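# Shift ball to other post's cup, re-seat frame

## Task

Carry the ball into the cup on the opposite post, then set the frame back on its rests in its original spot, release everything and pull the arms away.

## Robot and tools

Robots: three identical i2rt Big YAM arms named arm1, arm2 and arm3. Each has six joints, a two-finger gripper and a wrist camera. The camera rides on top of the hand and looks toward the fingertips when joints 1 and 6 are zero and the hand is level and forward. Reach is roughly 1.0 m from the joint-1 axis. There are two fixed room cameras, cam_high and cam_low.

Frames: one shared scene frame, in metres, origin on the floor, +z up. Feet (base_link): arm1 at (1.453, 0.001, 0.802), turned to face roughly -x. arm2 at (-0.723, 1.256, 0.793). arm3 at (-0.733, -1.253, 0.780). Each foot faces along its own +x. The 'hand' point sits between the finger pads, about 1 cm short of the tips. The fingers point along the hand's +z and close along its y. Reported hand positions can be off, more so at long reach. hand_target is where the hand would be at the joint targets the drive currently holds.

Tool move: every argument is optional. Per-robot keys are arm1, arm2 and arm3, plus cameras. Each robot's entry is an object with:
- joints: absolute targets by name. joint1_rad -2.879..2.879 (base yaw, positive counter-clockwise from above). joint2_rad 0..3.141 (shoulder; 0 = upper arm back, level). joint3_rad 0..3.019 (elbow; 0 = folded). joint4_rad -1.692..1.57 (wrist pitch; positive lifts the fingers). joint5_rad -1.57..1.57 (sideways swing; positive to the arm's right). joint6_rad -2.094..2.094 (roll; positive clockwise seen from behind). gripper_m 0..0.093 (fingertip gap in metres).
- target: one list of seven numbers [x, y, z, qw, qx, qy, qz]. This is an absolute hand pose in the scene frame, in metres with a wxyz quaternion, in the format of the 'hand' line. The hand travels in a straight line toward it, starting from its current hand_target. With target, joints may only contain gripper_m.
- speed: top path speed, 0.002..0.5 m/s, default 0.25. It is only allowed together with target. Rotation is capped at twice this value in rad/s.
An arm you omit gets no new command but may still be pushing toward older targets. All motions in one call start at once. Hand paths all finish together, paced by the slowest. A path that would run past 10 s is cut off short. Paths ignore obstacles and other arms. The controller follows a clipped pose, at most 100 mm and 20 degrees ahead of the measured hand, so expect lag, drift, overshoot in speed near full stretch, and final errors of a centimetre or more. Unknown keys make a call invalid. An out-of-range value gets it refused, and then the later move, wait and finished_scene calls in that reply are skipped.

cameras: a list of camera names (arm1_cam_wrist, arm2_cam_wrist, arm3_cam_wrist, cam_high, cam_low, or all). Omitting it, null or all returns every camera; [] returns none.

Tool wait: seconds 0..10, plus optional cameras. Nothing new is commanded. It returns state and images.
Tool zoom_image: camera plus region [x0, y0, x1, y1] in pixels, top-left origin, at most 504x504. It gives a closer view of that camera's latest image, which must have been returned.
Tool finished_scene: scene = the current scene number. It ends the scene for good. The goal must then hold with no robot help.

Reading results: each robot's joint_positions, Joint velocities (rad/s, gripper m/s; 'within noise' means effectively still), joint torques, hand, and hand_target. The 'pictures' line lists the order of the images; images may lag the state slightly. 'as last shown' marks robots not in the action; their statuses read 'not commanded'. The 'move' line reports each moved robot: done, or its worst status. Status meanings:
- off_target: the joint stopped short and may still be pushing.
- time_out: the joint ran out of time. It keeps a nearby target and keeps pushing; on_its_own lists such joints, and 'held at' gives the target, not the reading. Send the reported position to relax it.
- not_followed / 'joint command not followed' / 'pose unreachable': a safety check withheld the targets, often a self- or arm-to-arm clearance check. The robot may retry until given new targets.
Done tolerances: joints about ±0.045, 0.14, 0.09, 0.055, 0.03 and 0.035 rad in order; gripper ±0.003 m. Torques 3 and 4 wrap at ±28 N m.

Gripping: closing fully on nothing reads 0.000-0.003. A firm grip on a hard part reads up to about 5 mm under its width, or occasionally about 2 mm over. Command about 5 mm or more below the touch reading for full force, deeper for the small round ball. To release, command a gap well above the reading.

Cautions: never let two arms press together. That includes closing one gripper on another arm's fingers. The clearance check can react too late, and fingers, housings and cameras are not protected. Arms do not stop on contact and keep pushing hard. Sustained pushing, holding loads or stretching out heats motors: MOTOR HOT appears near 85 °C, and at 100 °C the arm goes limp for 30-60 s or more. Its keys then show limit_stop_at_motor_heat, so resend those targets. Do not drop the ball, release things while they move, slam, or knock anything off the work area or to the floor. Loose objects may get brief random nudges. Finish with the grippers opened and the arms withdrawn.

Each tool is called after "Call:" by a JSON object that holds its "fn" and its "kwargs".

## Session

Call:
{"fn": "move", "kwargs": {}}

Call:
{"fn": "zoom_image", "kwargs": {"camera": "cam_high", "region": [350, 200, 570, 380]}}

Call:
{"fn": "zoom_image", "kwargs": {"camera": "cam_low", "region": [320, 220, 620, 500]}}

Call:
{"fn": "zoom_image", "kwargs": {"camera": "arm3_cam_wrist", "region": [330, 0, 570, 200]}}

Scene clock: 0.00 s.
Joint torques (N m): no reading
Motor temperatures (°C): arm1=[31 26 28 24 26 26 24] | arm2=[25 27 25 26 24 22 26] | arm3=[28 27 23 27 25 26 24]
Heat: arm1: hottest joint1_rad 31 °C; arm2: hottest joint2_rad 27 °C; arm3: hottest joint1_rad 28 °C.
Joint velocities: within noise
arm1.joint_positions: joint1_rad=-0.430 joint2_rad=+0.456 joint3_rad=+1.451 joint4_rad=-1.496 joint5_rad=+0.008 joint6_rad=-0.169 gripper_m=+0.09396
arm1.joint_status: not commanded
arm1.hand: x=+1.3223 y=+0.0502 z=+1.3611 quat_wxyz=(+0.151, -0.856, +0.099, +0.484) (m; scene frame)
arm1.hand_target: x=+1.3243 y=+0.0492 z=+1.3709 quat_wxyz=(+0.154, -0.850, +0.098, +0.494) (m; scene frame)
arm1.hand_status: not commanded
arm2.joint_positions: joint1_rad=-0.159 joint2_rad=+0.563 joint3_rad=+1.339 joint4_rad=-1.223 joint5_rad=+0.179 joint6_rad=+0.060 gripper_m=+0.09396
arm2.joint_status: not commanded
arm2.hand: x=-0.6649 y=+1.0411 z=+1.3495 quat_wxyz=(-0.418, -0.522, -0.658, +0.347) (m; scene frame)
arm2.hand_target: x=-0.6663 y=+1.0445 z=+1.3603 quat_wxyz=(-0.427, -0.519, -0.652, +0.352) (m; scene frame)
arm2.hand_status: not commanded
arm3.joint_positions: joint1_rad=+0.085 joint2_rad=+0.453 joint3_rad=+1.334 joint4_rad=-1.235 joint5_rad=+0.195 joint6_rad=+0.111 gripper_m=+0.09396
arm3.joint_status: not commanded
arm3.hand: x=-0.6184 y=-1.1050 z=+1.3466 quat_wxyz=(-0.512, +0.337, -0.747, -0.257) (m; scene frame)
arm3.hand_target: x=-0.6203 y=-1.1087 z=+1.3586 quat_wxyz=(-0.521, +0.333, -0.740, -0.264) (m; scene frame)
arm3.hand_status: not commanded
pictures: arm1_cam_wrist, arm2_cam_wrist, arm3_cam_wrist, cam_high, cam_low
camera_calibration:
arm1_cam_wrist: T_world_to_cam=[[0.328646, 0.927293, 0.179216, -0.727029], [0.883572, -0.234848, -0.40515, -0.602697], [-0.333605, 0.291502, -0.896513, 1.77148], [0, 0, 0, 1]] pos_world=[1.36243, 0.0162388, 1.47426]
arm2_cam_wrist: T_world_to_cam=[[-0.977649, -0.209434, 0.0184212, -0.45841], [-0.189655, 0.840709, -0.507188, -0.309064], [0.0907357, -0.499346, -0.861638, 1.86683], [0, 0, 0, 1]] pos_world=[-0.676167, 1.09602, 1.46022]
arm3_cam_wrist: T_world_to_cam=[[0.770835, -0.636201, -0.0325708, -0.182713], [-0.544462, -0.631415, -0.552156, -0.28753], [0.330717, 0.443355, -0.833104, 1.94245], [0, 0, 0, 1]] pos_world=[-0.658109, -1.15899, 1.45355]

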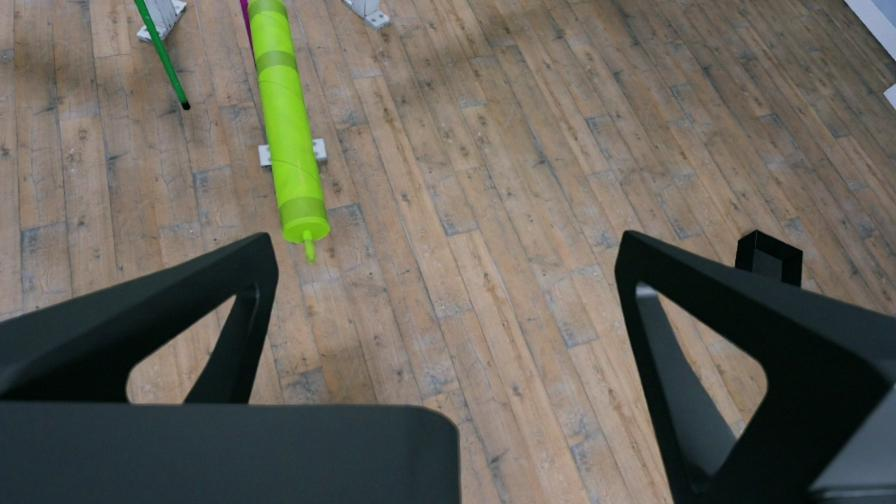

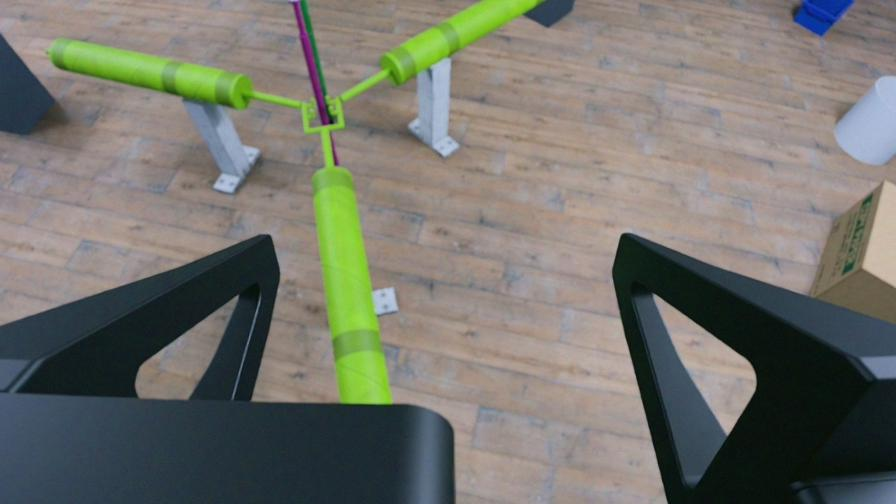

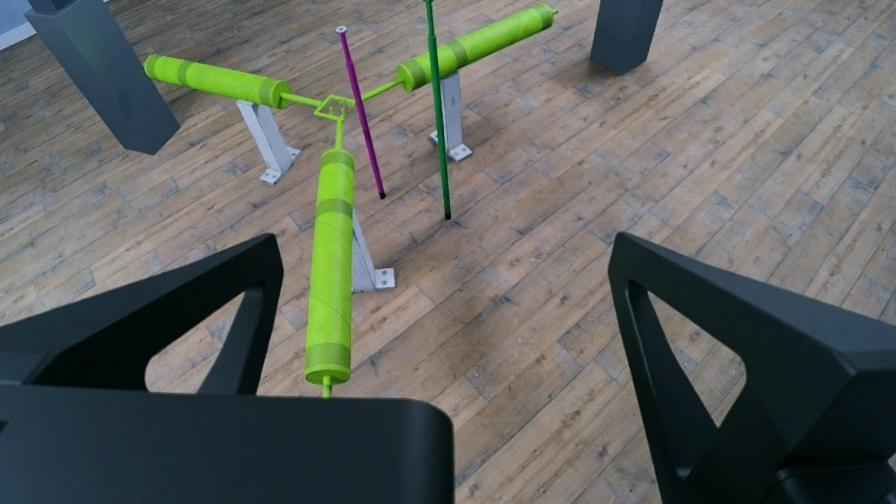

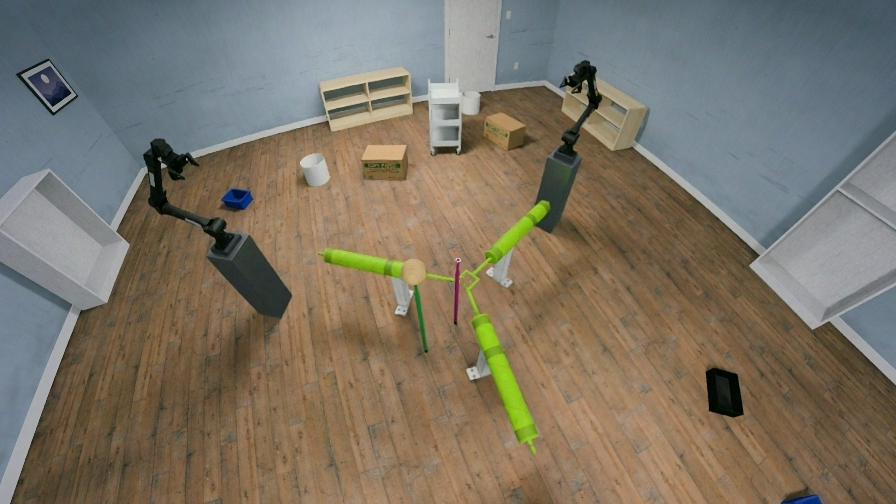

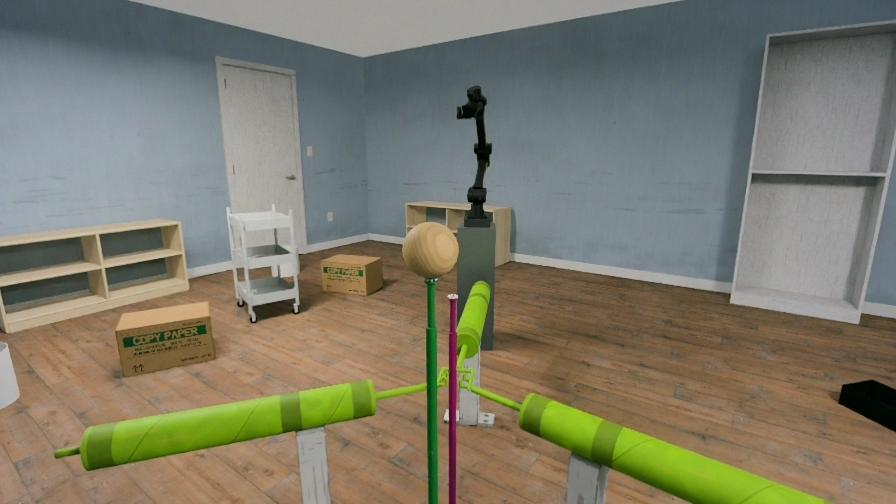

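Scaled by 2.291 from the camera's 896x504 image, which has a finer 1280x720 frame.

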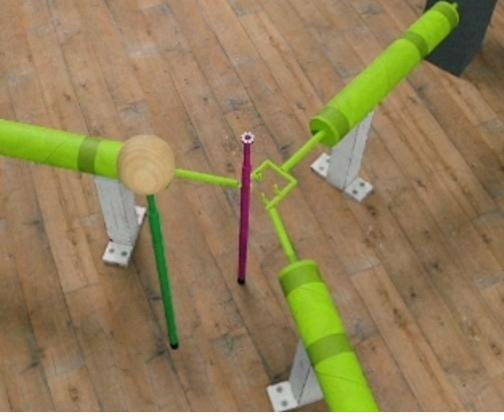

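Scaled by 1.680 from the camera's 896x504 image, which has a finer 1280x720 frame.

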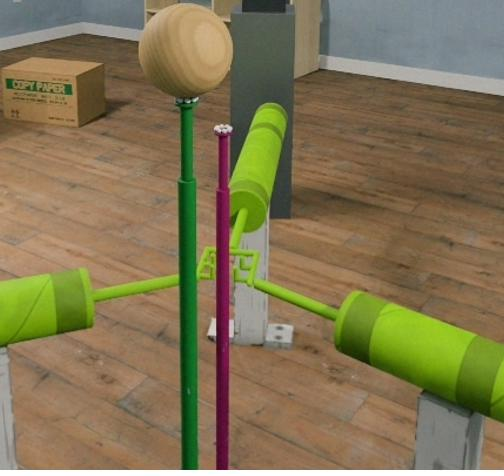

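Scaled by 2.100 from the camera's 896x504 image, which has a finer 1280x720 frame.

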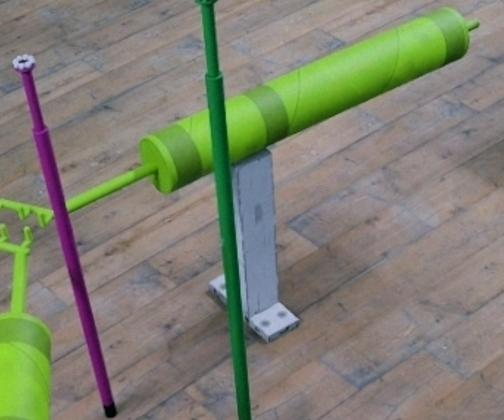

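Call:
{"fn": "zoom_image", "kwargs": {"camera": "cam_high", "region": [430, 245, 510, 325]}}

Call:
{"fn": "zoom_image", "kwargs": {"camera": "cam_low", "region": [400, 340, 510, 420]}}

Call:
{"fn": "zoom_image", "kwargs": {"camera": "arm2_cam_wrist", "region": [270, 70, 380, 170]}}

Call:
{"fn": "zoom_image", "kwargs": {"camera": "arm3_cam_wrist", "region": [290, 70, 390, 170]}}

Call:
{"fn": "zoom_image", "kwargs": {"camera": "arm1_cam_wrist", "region": [230, 180, 350, 280]}}

Scaled by 6.300 from the camera's 896x504 image, which has a finer 1280x720 frame.

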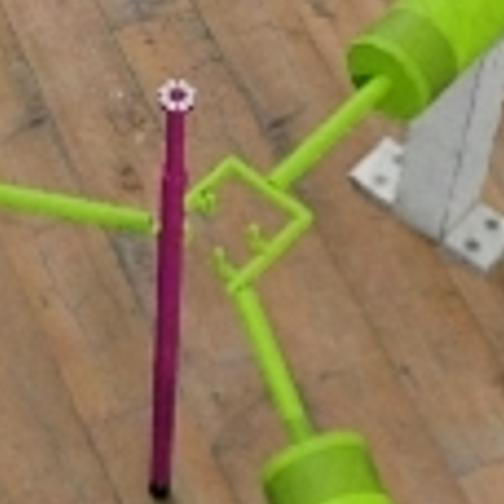

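Scaled by 4.582 from the camera's 896x504 image, which has a finer 1280x720 frame.

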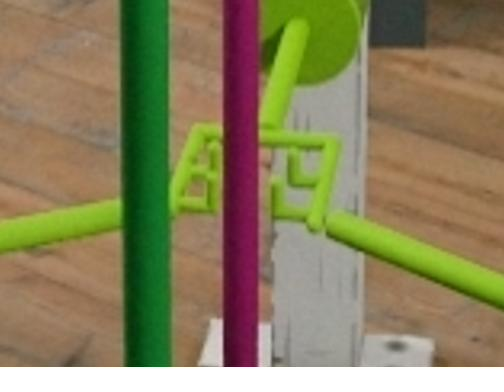

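Scaled by 4.582 from the camera's 896x504 image, which has a finer 1280x720 frame.

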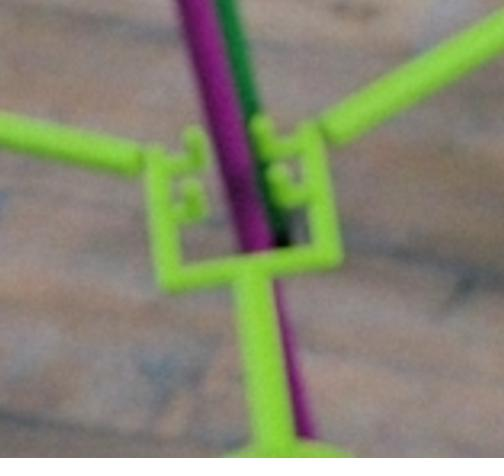

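Scaled by 5.040 from the camera's 896x504 image, which has a finer 1280x720 frame.

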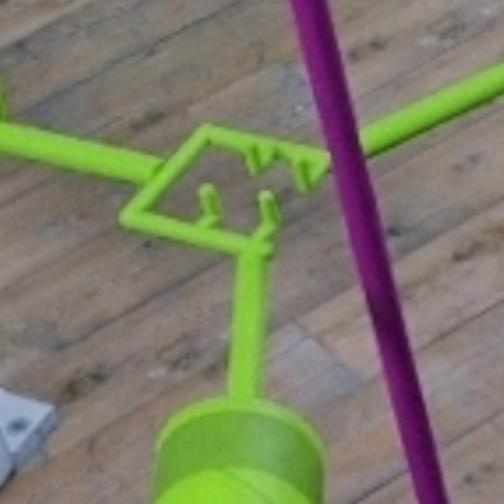

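Scaled by 4.200 from the camera's 896x504 image, which has a finer 1280x720 frame.

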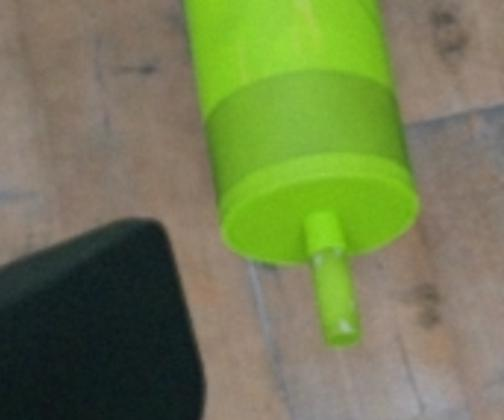

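Call:
{"fn": "move", "kwargs": {"arm1": {"target":[0.99,0.007,0.62,0.0217,-0.9224,0.0524,0.3821],"speed":0.3}, "arm2": {"target":[-0.505,1.08,0.68,0.1091,0.5436,0.8291,-0.0716],"speed":0.3}, "arm3": {"target":[-0.7,-0.78,0.62,0.341,-0.4195,0.8232,0.1737],"speed":0.3}}}

Scene clock: 76.57 s.
Joint torques (N m): arm1=[-2.02 -12.92 0.99 2.41 -0.08 0.12] | arm2=[1.03 -6.83 3.44 0.76 -0.07 0.03] | arm3=[-0.79 -10.58 3.51 2.06 0.31 0]
Motor temperatures (°C): arm1=[30 26 34 24 26 25 23] | arm2=[25 27 37 26 24 22 26] | arm3=[28 27 33 27 24 25 24]
Heat: arm1: hottest joint3_rad 34 °C; arm2: hottest joint3_rad 37 °C; arm3: hottest joint3_rad 33 °C.
move: arm1 done; arm2 done; arm3 done
Joint velocities: within noise
arm1.joint_positions: joint1_rad=+0.010 joint2_rad=+2.266 joint3_rad=+0.619 joint4_rad=+0.845 joint5_rad=+0.095 joint6_rad=+0.110 gripper_m=+0.09396
arm1.joint_status: not commanded
arm1.hand: x=+0.9962 y=+0.0016 z=+0.6173 quat_wxyz=(+0.021, -0.927, +0.049, +0.372) (m; scene frame)
arm1.hand_target: x=+0.9902 y=+0.0070 z=+0.6200 quat_wxyz=(+0.022, -0.922, +0.052, +0.382) (m; scene frame)
arm1.hand_status: done (0.009 m and 1.3 deg from the pose sent, 0.813 m and 21.0 deg at the start; pose on its path clipped on 17 of 119 steps)
arm2.joint_positions: joint1_rad=+0.414 joint2_rad=+1.694 joint3_rad=+0.346 joint4_rad=-0.024 joint5_rad=+0.133 joint6_rad=+0.548 gripper_m=+0.09396
arm2.joint_status: not commanded
arm2.hand: x=-0.5135 y=+1.0852 z=+0.6827 quat_wxyz=(-0.104, -0.542, -0.831, +0.073) (m; scene frame)
arm2.hand_target: x=-0.5051 y=+1.0801 z=+0.6804 quat_wxyz=(-0.109, -0.544, -0.829, +0.072) (m; scene frame)
arm2.hand_status: done (0.010 m and 0.7 deg from the pose sent, 0.690 m and 51.8 deg at the start)
arm3.joint_positions: joint1_rad=+0.671 joint2_rad=+2.162 joint3_rad=+0.692 joint4_rad=+0.525 joint5_rad=+0.497 joint6_rad=+0.565 gripper_m=+0.09396
arm3.joint_status: not commanded
arm3.hand: x=-0.7031 y=-0.7875 z=+0.6226 quat_wxyz=(-0.338, +0.425, -0.823, -0.168) (m; scene frame)
arm3.hand_target: x=-0.7000 y=-0.7803 z=+0.6201 quat_wxyz=(-0.341, +0.420, -0.823, -0.173) (m; scene frame)
arm3.hand_status: done (0.008 m and 1.0 deg from the pose sent, 0.800 m and 25.3 deg at the start)
pictures: arm1_cam_wrist, arm2_cam_wrist, arm3_cam_wrist, cam_high, cam_low
camera_calibration:
arm1_cam_wrist: T_world_to_cam=[[0.115992, 0.993001, 0.0222535, -0.132771], [0.985102, -0.112147, -0.130374, -0.898246], [-0.126966, 0.0370443, -0.991215, 0.863031], [0, 0, 0, 1]] pos_world=[1.00984, -0.000864952, 0.741296]
arm2_cam_wrist: T_world_to_cam=[[-0.917286, -0.398045, 0.0121192, -0.0489142], [-0.368302, 0.859534, 0.354337, -1.35596], [-0.151459, 0.320565, -0.935039, 0.336477], [0, 0, 0, 1]] pos_world=[-0.49331, 1.03816, 0.79568]
arm3_cam_wrist: T_world_to_cam=[[0.816994, -0.576477, 0.0139556, 0.111485], [-0.569371, -0.810282, -0.138784, -0.948668], [0.0913136, 0.10544, -0.990224, 0.88981], [0, 0, 0, 1]] pos_world=[-0.712478, -0.79824, 0.747896]

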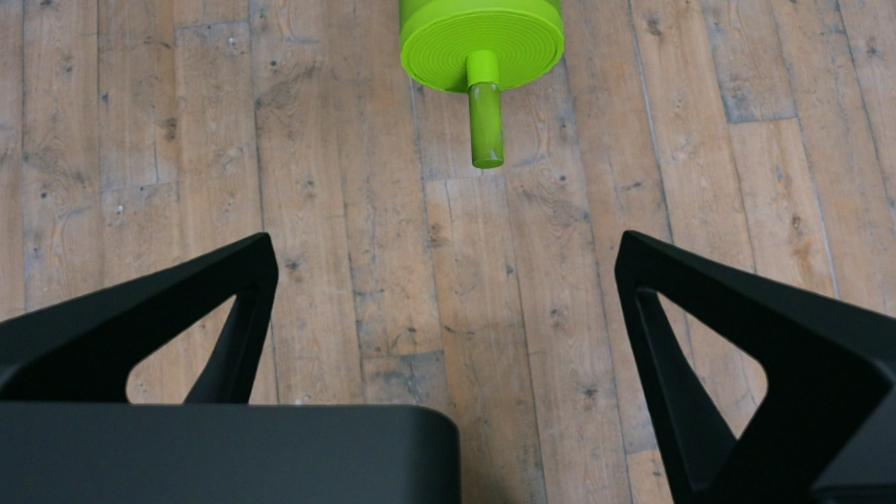

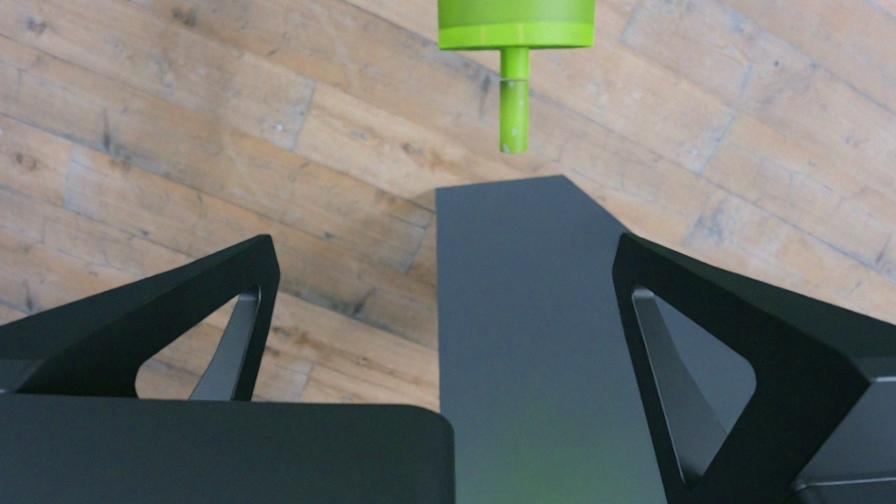

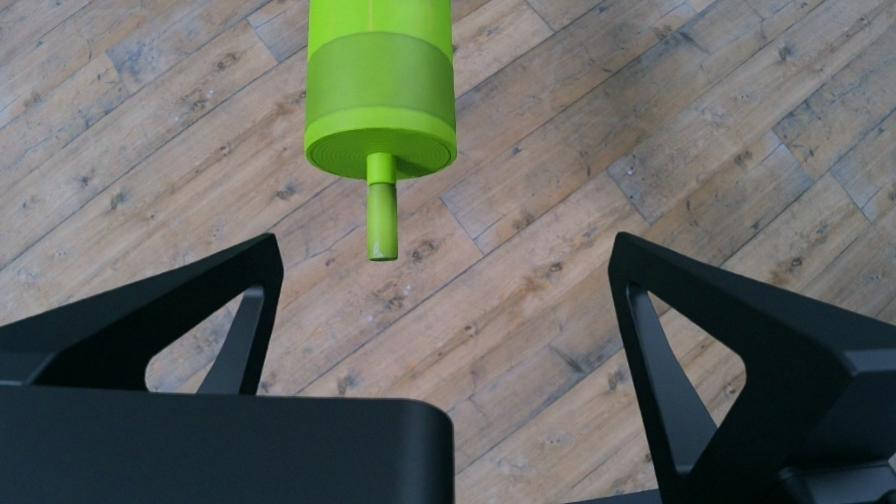

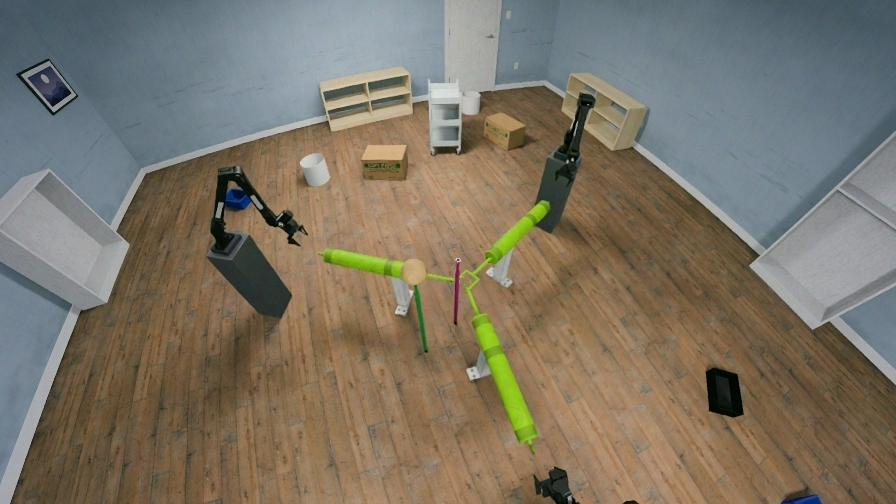

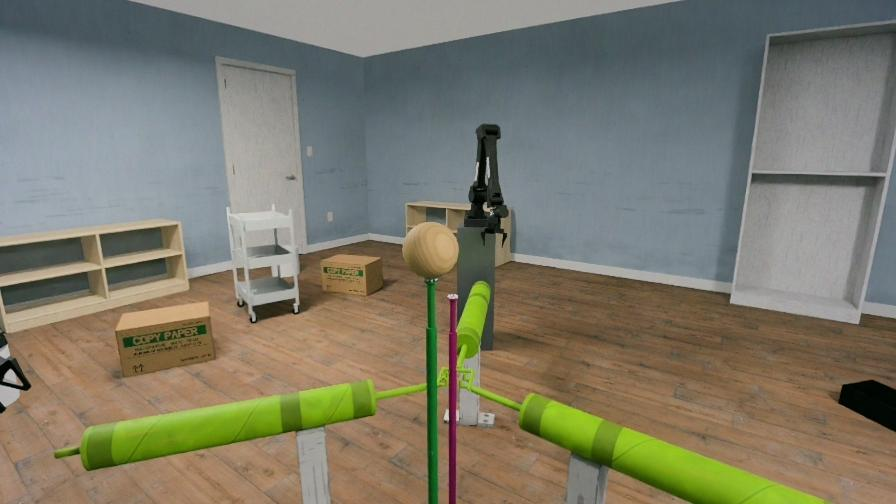

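Call:
{"fn": "move", "kwargs": {"arm1": {"target":[0.950,0.040,0.533,0.0217,-0.9224,0.0524,0.3821]}, "arm2": {"target":[-0.542,1.053,0.56,0.1091,0.5436,0.8291,-0.0716]}, "arm3": {"target":[-0.737,-0.768,0.533,0.341,-0.4195,0.8232,0.1737]}}}

Scene clock: 96.17 s.
Joint torques (N m): arm1=[-1.85 -14.97 0.7 2.37 -0.11 0.04] | arm2=[0.09 -9.35 -1.32 0.9 -0.12 -0.16] | arm3=[0.44 -12.04 2.07 1.98 0.56 0.15]
Motor temperatures (°C): arm1=[30 28 31 24 26 25 23] | arm2=[25 28 33 26 24 22 26] | arm3=[28 28 30 27 24 25 24]
Heat: arm1: hottest joint3_rad 31 °C; arm2: hottest joint3_rad 33 °C; arm3: hottest joint3_rad 30 °C.
move: arm1 done; arm2 done; arm3 done
Joint velocities: within noise
arm1.joint_positions: joint1_rad=-0.080 joint2_rad=+2.538 joint3_rad=+0.855 joint4_rad=+0.886 joint5_rad=+0.034 joint6_rad=+0.058 gripper_m=+0.09396
arm1.joint_status: not commanded
arm1.hand: x=+0.9556 y=+0.0349 z=+0.5303 quat_wxyz=(+0.019, -0.926, +0.055, +0.372) (m; scene frame)
arm1.hand_target: x=+0.9501 y=+0.0400 z=+0.5331 quat_wxyz=(+0.022, -0.922, +0.052, +0.382) (m; scene frame)
arm1.hand_status: done (0.008 m and 1.3 deg from the pose sent, 0.104 m and 1.3 deg at the start)
arm2.joint_positions: joint1_rad=+0.242 joint2_rad=+2.277 joint3_rad=+0.425 joint4_rad=+0.514 joint5_rad=+0.093 joint6_rad=+0.388 gripper_m=+0.09396
arm2.joint_status: not commanded
arm2.hand: x=-0.5391 y=+1.0539 z=+0.5663 quat_wxyz=(-0.112, -0.545, -0.828, +0.072) (m; scene frame)
arm2.hand_target: x=-0.5421 y=+1.0532 z=+0.5602 quat_wxyz=(-0.109, -0.544, -0.829, +0.072) (m; scene frame)
arm2.hand_status: done (0.007 m and 0.4 deg from the pose sent, 0.130 m and 0.7 deg at the start)
arm3.joint_positions: joint1_rad=+0.747 joint2_rad=+2.435 joint3_rad=+0.857 joint4_rad=+0.597 joint5_rad=+0.544 joint6_rad=+0.637 gripper_m=+0.09396
arm3.joint_status: not commanded
arm3.hand: x=-0.7345 y=-0.7715 z=+0.5367 quat_wxyz=(-0.340, +0.424, -0.823, -0.166) (m; scene frame)
arm3.hand_target: x=-0.7369 y=-0.7681 z=+0.5331 quat_wxyz=(-0.341, +0.419, -0.823, -0.174) (m; scene frame)
arm3.hand_status: done (0.006 m and 1.0 deg from the pose sent, 0.098 m and 1.0 deg at the start)
pictures: arm1_cam_wrist, arm2_cam_wrist, arm3_cam_wrist, cam_high, cam_low
camera_calibration:
arm1_cam_wrist: T_world_to_cam=[[0.125319, 0.992013, 0.0143525, -0.16394], [0.983875, -0.122404, -0.130409, -0.864393], [-0.12761, 0.0304637, -0.991356, 0.771341], [0, 0, 0, 1]] pos_world=[0.969431, 0.0333269, 0.654303]
arm2_cam_wrist: T_world_to_cam=[[-0.920352, -0.391092, 0.000166086, -0.0855792], [-0.36736, 0.864649, 0.34268, -1.2956], [-0.134163, 0.315325, -0.939452, 0.251205], [0, 0, 0, 1]] pos_world=[-0.521014, 1.00756, 0.679986]
arm3_cam_wrist: T_world_to_cam=[[0.81558, -0.578397, 0.0169316, 0.143429], [-0.570843, -0.809028, -0.140045, -0.964919], [0.0946996, 0.104552, -0.99, 0.807732], [0, 0, 0, 1]] pos_world=[-0.744287, -0.782138, 0.662095]

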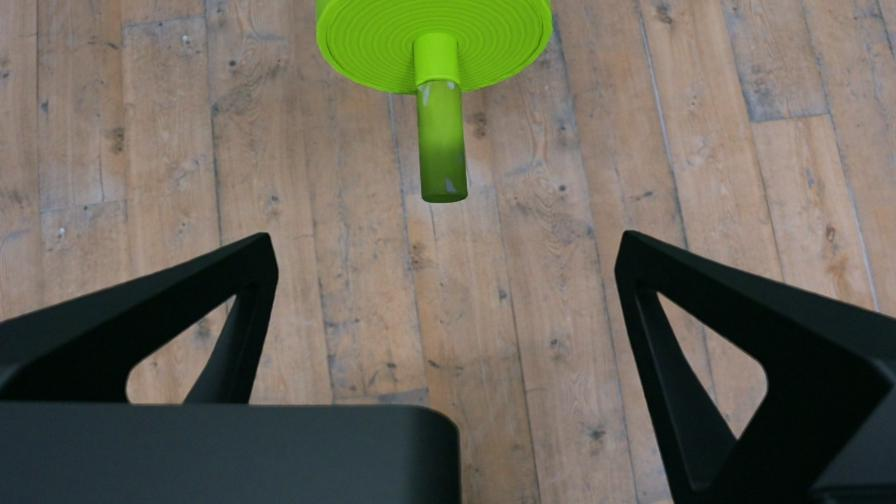

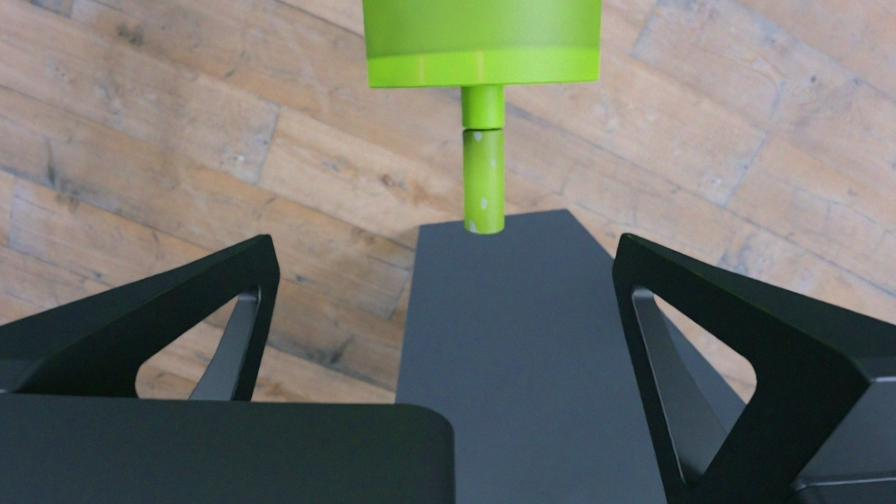

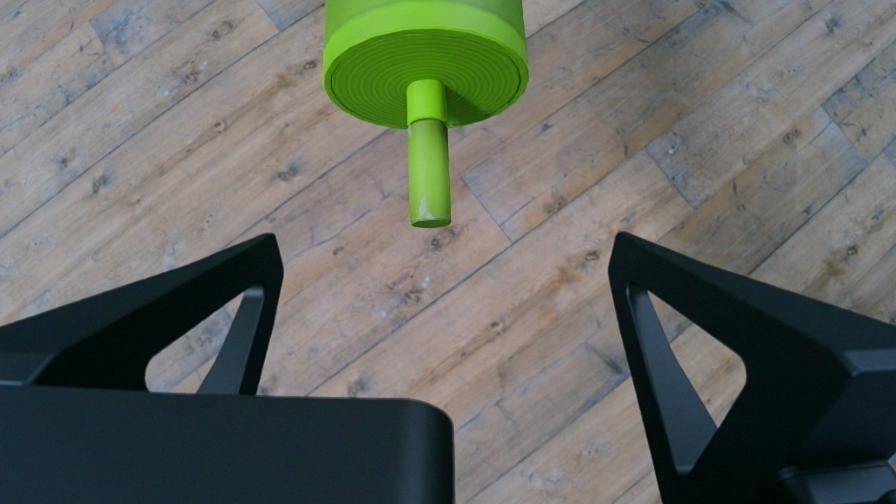

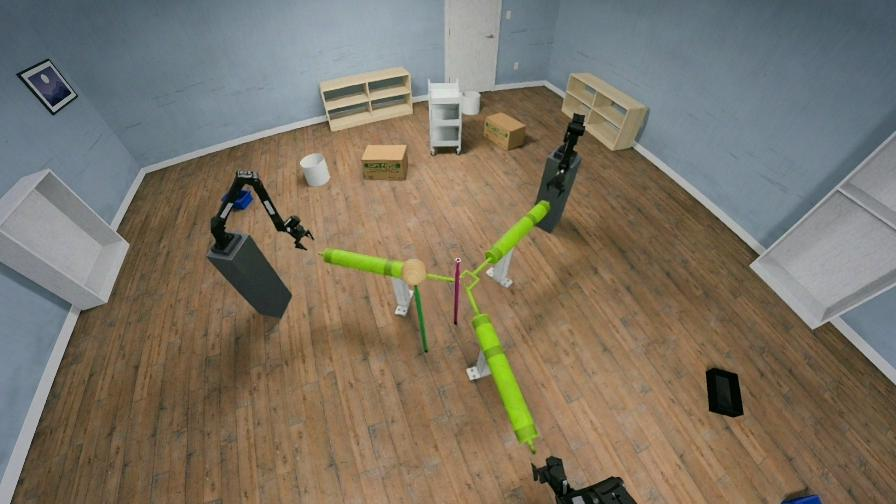

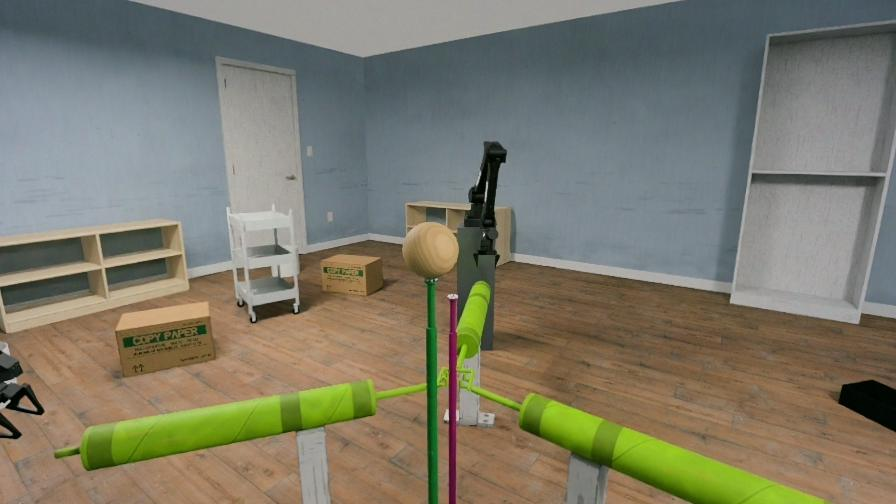

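Call:
{"fn": "move", "kwargs": {"arm1": {"target":[0.895,0.0486,0.447,0.0217,-0.9224,0.0524,0.3821],"speed":0.15}, "arm2": {"target":[-0.560,1.046,0.440,0.1091,0.5436,0.8291,-0.0716],"speed":0.15}, "arm3": {"target":[-0.711,-0.720,0.442,0.341,-0.4195,0.8232,0.1737],"speed":0.15}}}

Scene clock: 115.93 s.
Joint torques (N m): arm1=[-2.08 -16.73 1.59 1.55 -0.11 0.05] | arm2=[0.09 -10.64 -2.95 0.88 -0.14 -0.16] | arm3=[-0.67 -13.45 2.36 1.89 0.32 -0.06]
Motor temperatures (°C): arm1=[30 30 30 24 26 25 23] | arm2=[25 28 30 26 24 22 26] | arm3=[28 29 28 27 24 25 24]
Heat: arm1: hottest joint1_rad 30 °C; arm2: hottest joint3_rad 30 °C; arm3: hottest joint2_rad 29 °C.
move: arm1 done; arm2 done; arm3 done
Joint velocities: within noise
arm1.joint_positions: joint1_rad=-0.087 joint2_rad=+2.762 joint3_rad=+1.157 joint4_rad=+0.831 joint5_rad=+0.026 joint6_rad=+0.051 gripper_m=+0.09396
arm1.joint_status: not commanded
arm1.hand: x=+0.8964 y=+0.0415 z=+0.4496 quat_wxyz=(+0.018, -0.922, +0.054, +0.383) (m; scene frame)
arm1.hand_target: x=+0.8951 y=+0.0486 z=+0.4471 quat_wxyz=(+0.022, -0.922, +0.053, +0.382) (m; scene frame)
arm1.hand_status: done (0.008 m and 0.4 deg from the pose sent, 0.104 m and 1.3 deg at the start)
arm2.joint_positions: joint1_rad=+0.165 joint2_rad=+2.732 joint3_rad=+0.640 joint4_rad=+0.756 joint5_rad=+0.076 joint6_rad=+0.313 gripper_m=+0.09396
arm2.joint_status: not commanded
arm2.hand: x=-0.5565 y=+1.0459 z=+0.4462 quat_wxyz=(-0.109, -0.545, -0.828, +0.071) (m; scene frame)
arm2.hand_target: x=-0.5599 y=+1.0461 z=+0.4401 quat_wxyz=(-0.109, -0.544, -0.829, +0.072) (m; scene frame)
arm2.hand_status: done (0.007 m and 0.2 deg from the pose sent, 0.128 m and 0.4 deg at the start)
arm3.joint_positions: joint1_rad=+0.679 joint2_rad=+2.691 joint3_rad=+1.127 joint4_rad=+0.627 joint5_rad=+0.502 joint6_rad=+0.582 gripper_m=+0.09396
arm3.joint_status: not commanded
arm3.hand: x=-0.7147 y=-0.7204 z=+0.4487 quat_wxyz=(-0.339, +0.419, -0.824, -0.173) (m; scene frame)
arm3.hand_target: x=-0.7110 y=-0.7200 z=+0.4422 quat_wxyz=(-0.341, +0.419, -0.823, -0.174) (m; scene frame)
arm3.hand_status: done (0.008 m and 0.2 deg from the pose sent, 0.110 m and 1.0 deg at the start)
pictures: arm1_cam_wrist, arm2_cam_wrist, arm3_cam_wrist, cam_high, cam_low
camera_calibration:
arm1_cam_wrist: T_world_to_cam=[[0.122741, 0.992361, 0.0124291, -0.158708], [0.980964, -0.119413, -0.153135, -0.803029], [-0.150481, 0.0309885, -0.988127, 0.702608], [0, 0, 0, 1]] pos_world=[0.912952, 0.0398307, 0.573266]
arm2_cam_wrist: T_world_to_cam=[[-0.920424, -0.390916, 0.00209021, -0.105822], [-0.365992, 0.863593, 0.34678, -1.25375], [-0.137367, 0.318419, -0.937944, 0.132829], [0, 0, 0, 1]] pos_world=[-0.538016, 0.999064, 0.559582]
arm3_cam_wrist: T_world_to_cam=[[0.812906, -0.582394, 0.000935915, 0.160751], [-0.575971, -0.804176, -0.146827, -0.921779], [0.0862638, 0.118817, -0.989162, 0.717256], [0, 0, 0, 1]] pos_world=[-0.723466, -0.732874, 0.57399]

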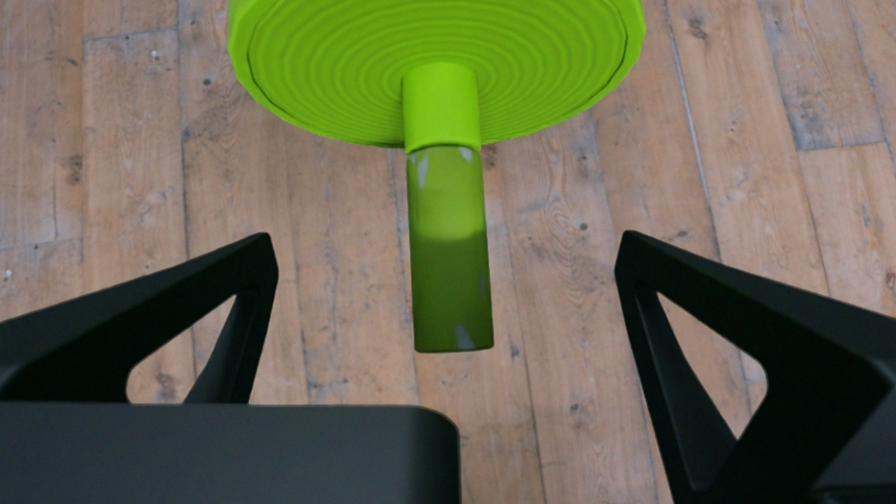

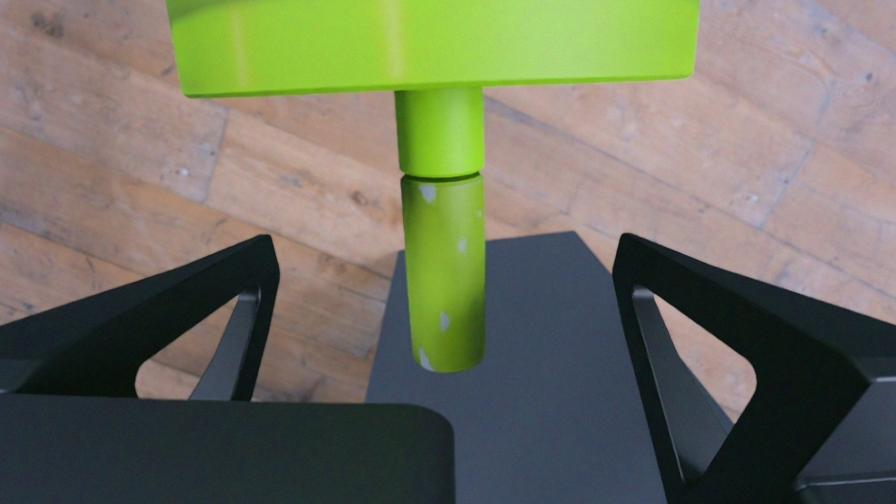

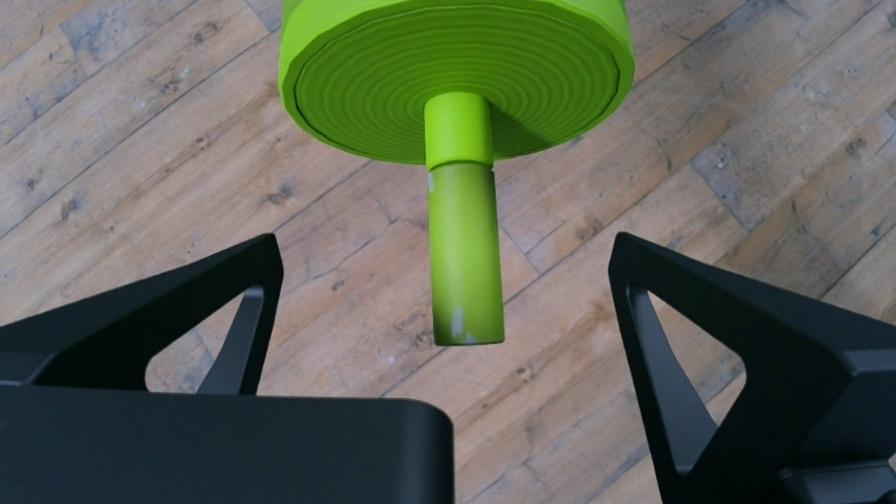

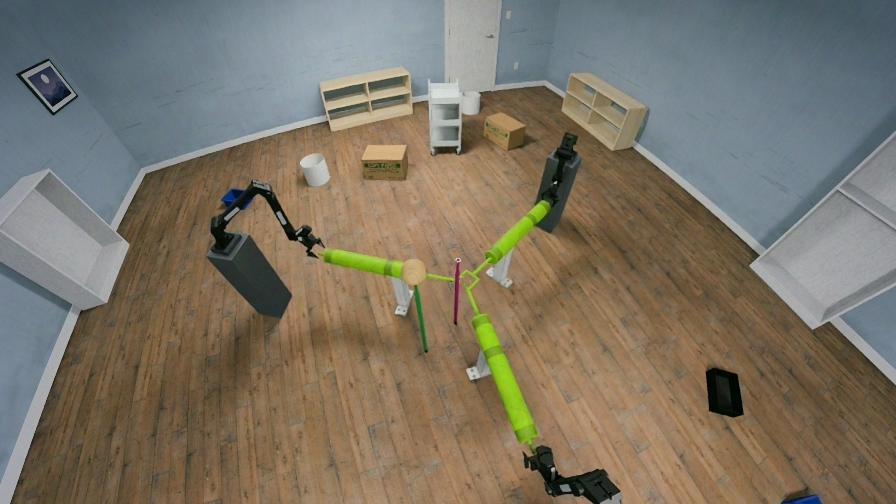

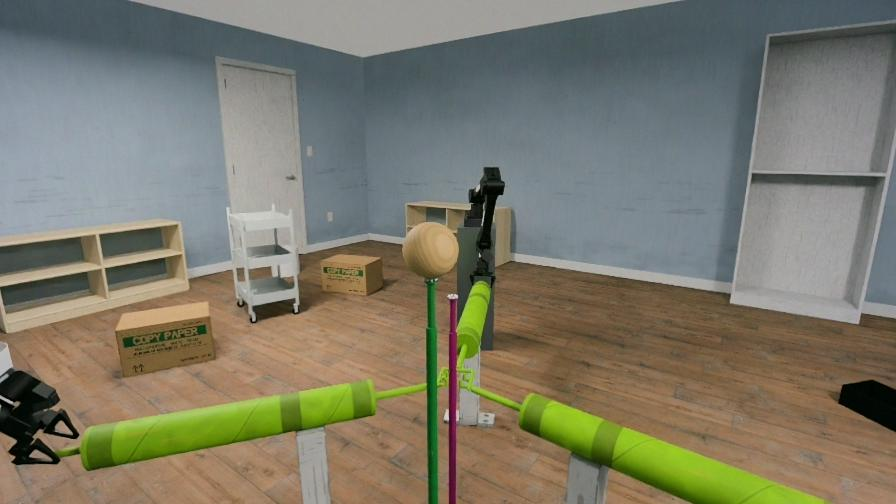

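Call:
{"fn": "move", "kwargs": {"arm1": {"joints":{"gripper_m":0.010}}, "arm2": {"joints":{"gripper_m":0.010}}, "arm3": {"joints":{"gripper_m":0.010}}, "cameras": ["arm1_cam_wrist","arm2_cam_wrist","arm3_cam_wrist"]}}

Scene clock: 119.80 s.
Joint torques (N m): arm1=[-2.02 -16.73 1.59 1.48 0.08 0.26] | arm2=[0.15 -10.75 -2.95 0.83 0.21 -0.07] | arm3=[-0.38 -13.51 2.41 1.85 0.05 -0.05]
Motor temperatures (°C): arm1=[30 30 29 24 26 25 23] | arm2=[25 28 30 26 24 22 26] | arm3=[28 29 27 27 24 25 24]
Heat: arm1: hottest joint1_rad 30 °C; arm2: hottest joint3_rad 30 °C; arm3: hottest joint2_rad 29 °C.
move: arm1 off_target; arm2 off_target; arm3 off_target
Joint velocities: within noise
arm1.joint_positions: joint1_rad=-0.088 joint2_rad=+2.762 joint3_rad=+1.158 joint4_rad=+0.831 joint5_rad=+0.021 joint6_rad=+0.028 gripper_m=+0.01876
arm1.joint_status: gripper_m off_target (ended at +0.01879, target +0.01000)
arm1.hand: x=+0.8962 y=+0.0411 z=+0.4496 quat_wxyz=(+0.020, -0.923, +0.042, +0.383) (m; scene frame)
arm1.hand_target: x=+0.8950 y=+0.0485 z=+0.4472 quat_wxyz=(+0.022, -0.922, +0.052, +0.382) (m; scene frame)
arm1.hand_status: not commanded
arm2.joint_positions: joint1_rad=+0.165 joint2_rad=+2.732 joint3_rad=+0.640 joint4_rad=+0.758 joint5_rad=+0.066 joint6_rad=+0.304 gripper_m=+0.01780
arm2.joint_status: gripper_m off_target (ended at +0.01783, target +0.01000)
arm2.hand: x=-0.5551 y=+1.0466 z=+0.4462 quat_wxyz=(-0.111, -0.541, -0.831, +0.068) (m; scene frame)
arm2.hand_target: x=-0.5599 y=+1.0461 z=+0.4401 quat_wxyz=(-0.109, -0.544, -0.829, +0.072) (m; scene frame)
arm2.hand_status: not commanded
arm3.joint_positions: joint1_rad=+0.676 joint2_rad=+2.693 joint3_rad=+1.125 joint4_rad=+0.628 joint5_rad=+0.508 joint6_rad=+0.578 gripper_m=+0.01587
arm3.joint_status: gripper_m off_target (ended at +0.01590, target +0.01000)
arm3.hand: x=-0.7118 y=-0.7220 z=+0.4483 quat_wxyz=(-0.342, +0.419, -0.824, -0.170) (m; scene frame)
arm3.hand_target: x=-0.7110 y=-0.7203 z=+0.4421 quat_wxyz=(-0.341, +0.420, -0.823, -0.173) (m; scene frame)
arm3.hand_status: not commanded
pictures: arm1_cam_wrist, arm2_cam_wrist, arm3_cam_wrist
camera_calibration:
arm1_cam_wrist: T_world_to_cam=[[0.103654, 0.994302, 0.0249039, -0.146812], [0.983281, -0.0986719, -0.153043, -0.805913], [-0.149713, 0.040351, -0.987906, 0.701423], [0, 0, 0, 1]] pos_world=[0.912669, 0.0381512, 0.573257]
arm2_cam_wrist: T_world_to_cam=[[-0.915991, -0.401176, -0.00436226, -0.0882545], [-0.377485, 0.858113, 0.348063, -1.2551], [-0.135891, 0.320469, -0.937461, 0.131209], [0, 0, 0, 1]] pos_world=[-0.536791, 0.999563, 0.559472]
arm3_cam_wrist: T_world_to_cam=[[0.81047, -0.585714, 0.00884502, 0.149801], [-0.578166, -0.802269, -0.148622, -0.920882], [0.0941461, 0.11534, -0.988855, 0.719699], [0, 0, 0, 1]] pos_world=[-0.721588, -0.734065, 0.573489]

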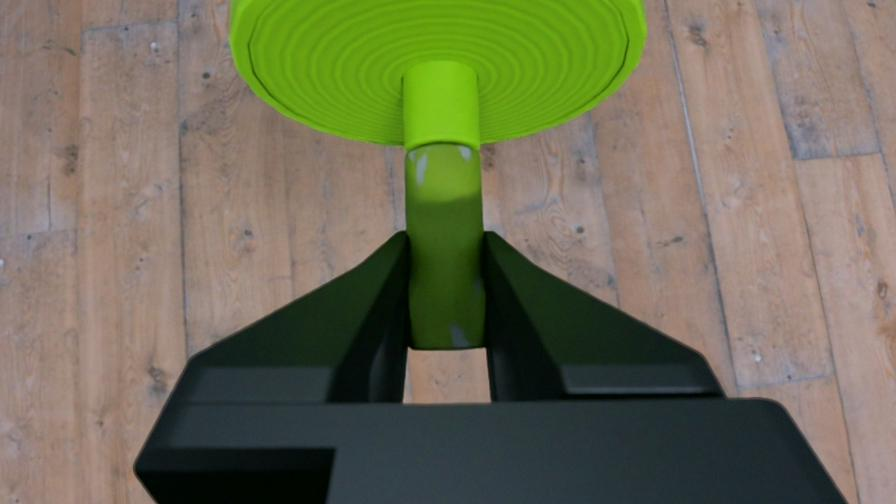

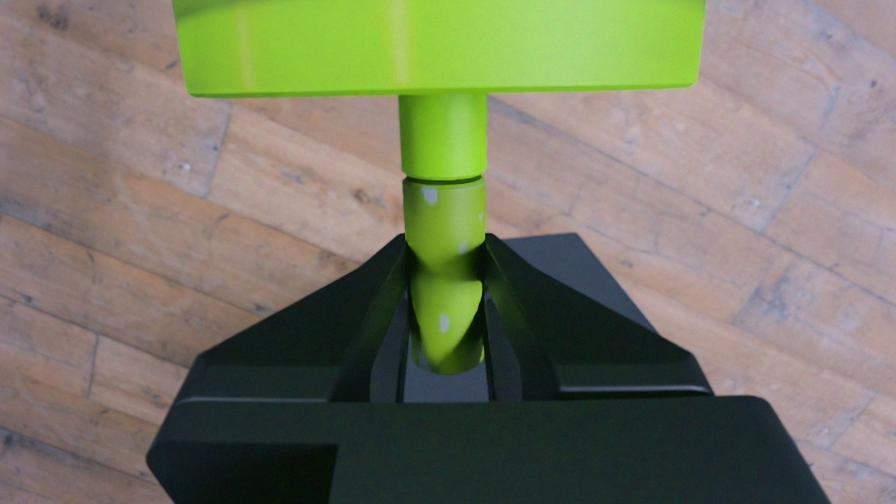

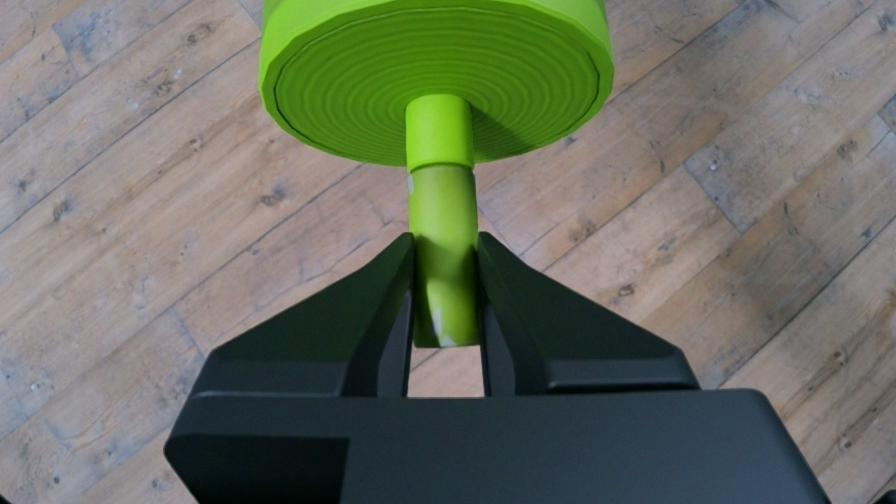

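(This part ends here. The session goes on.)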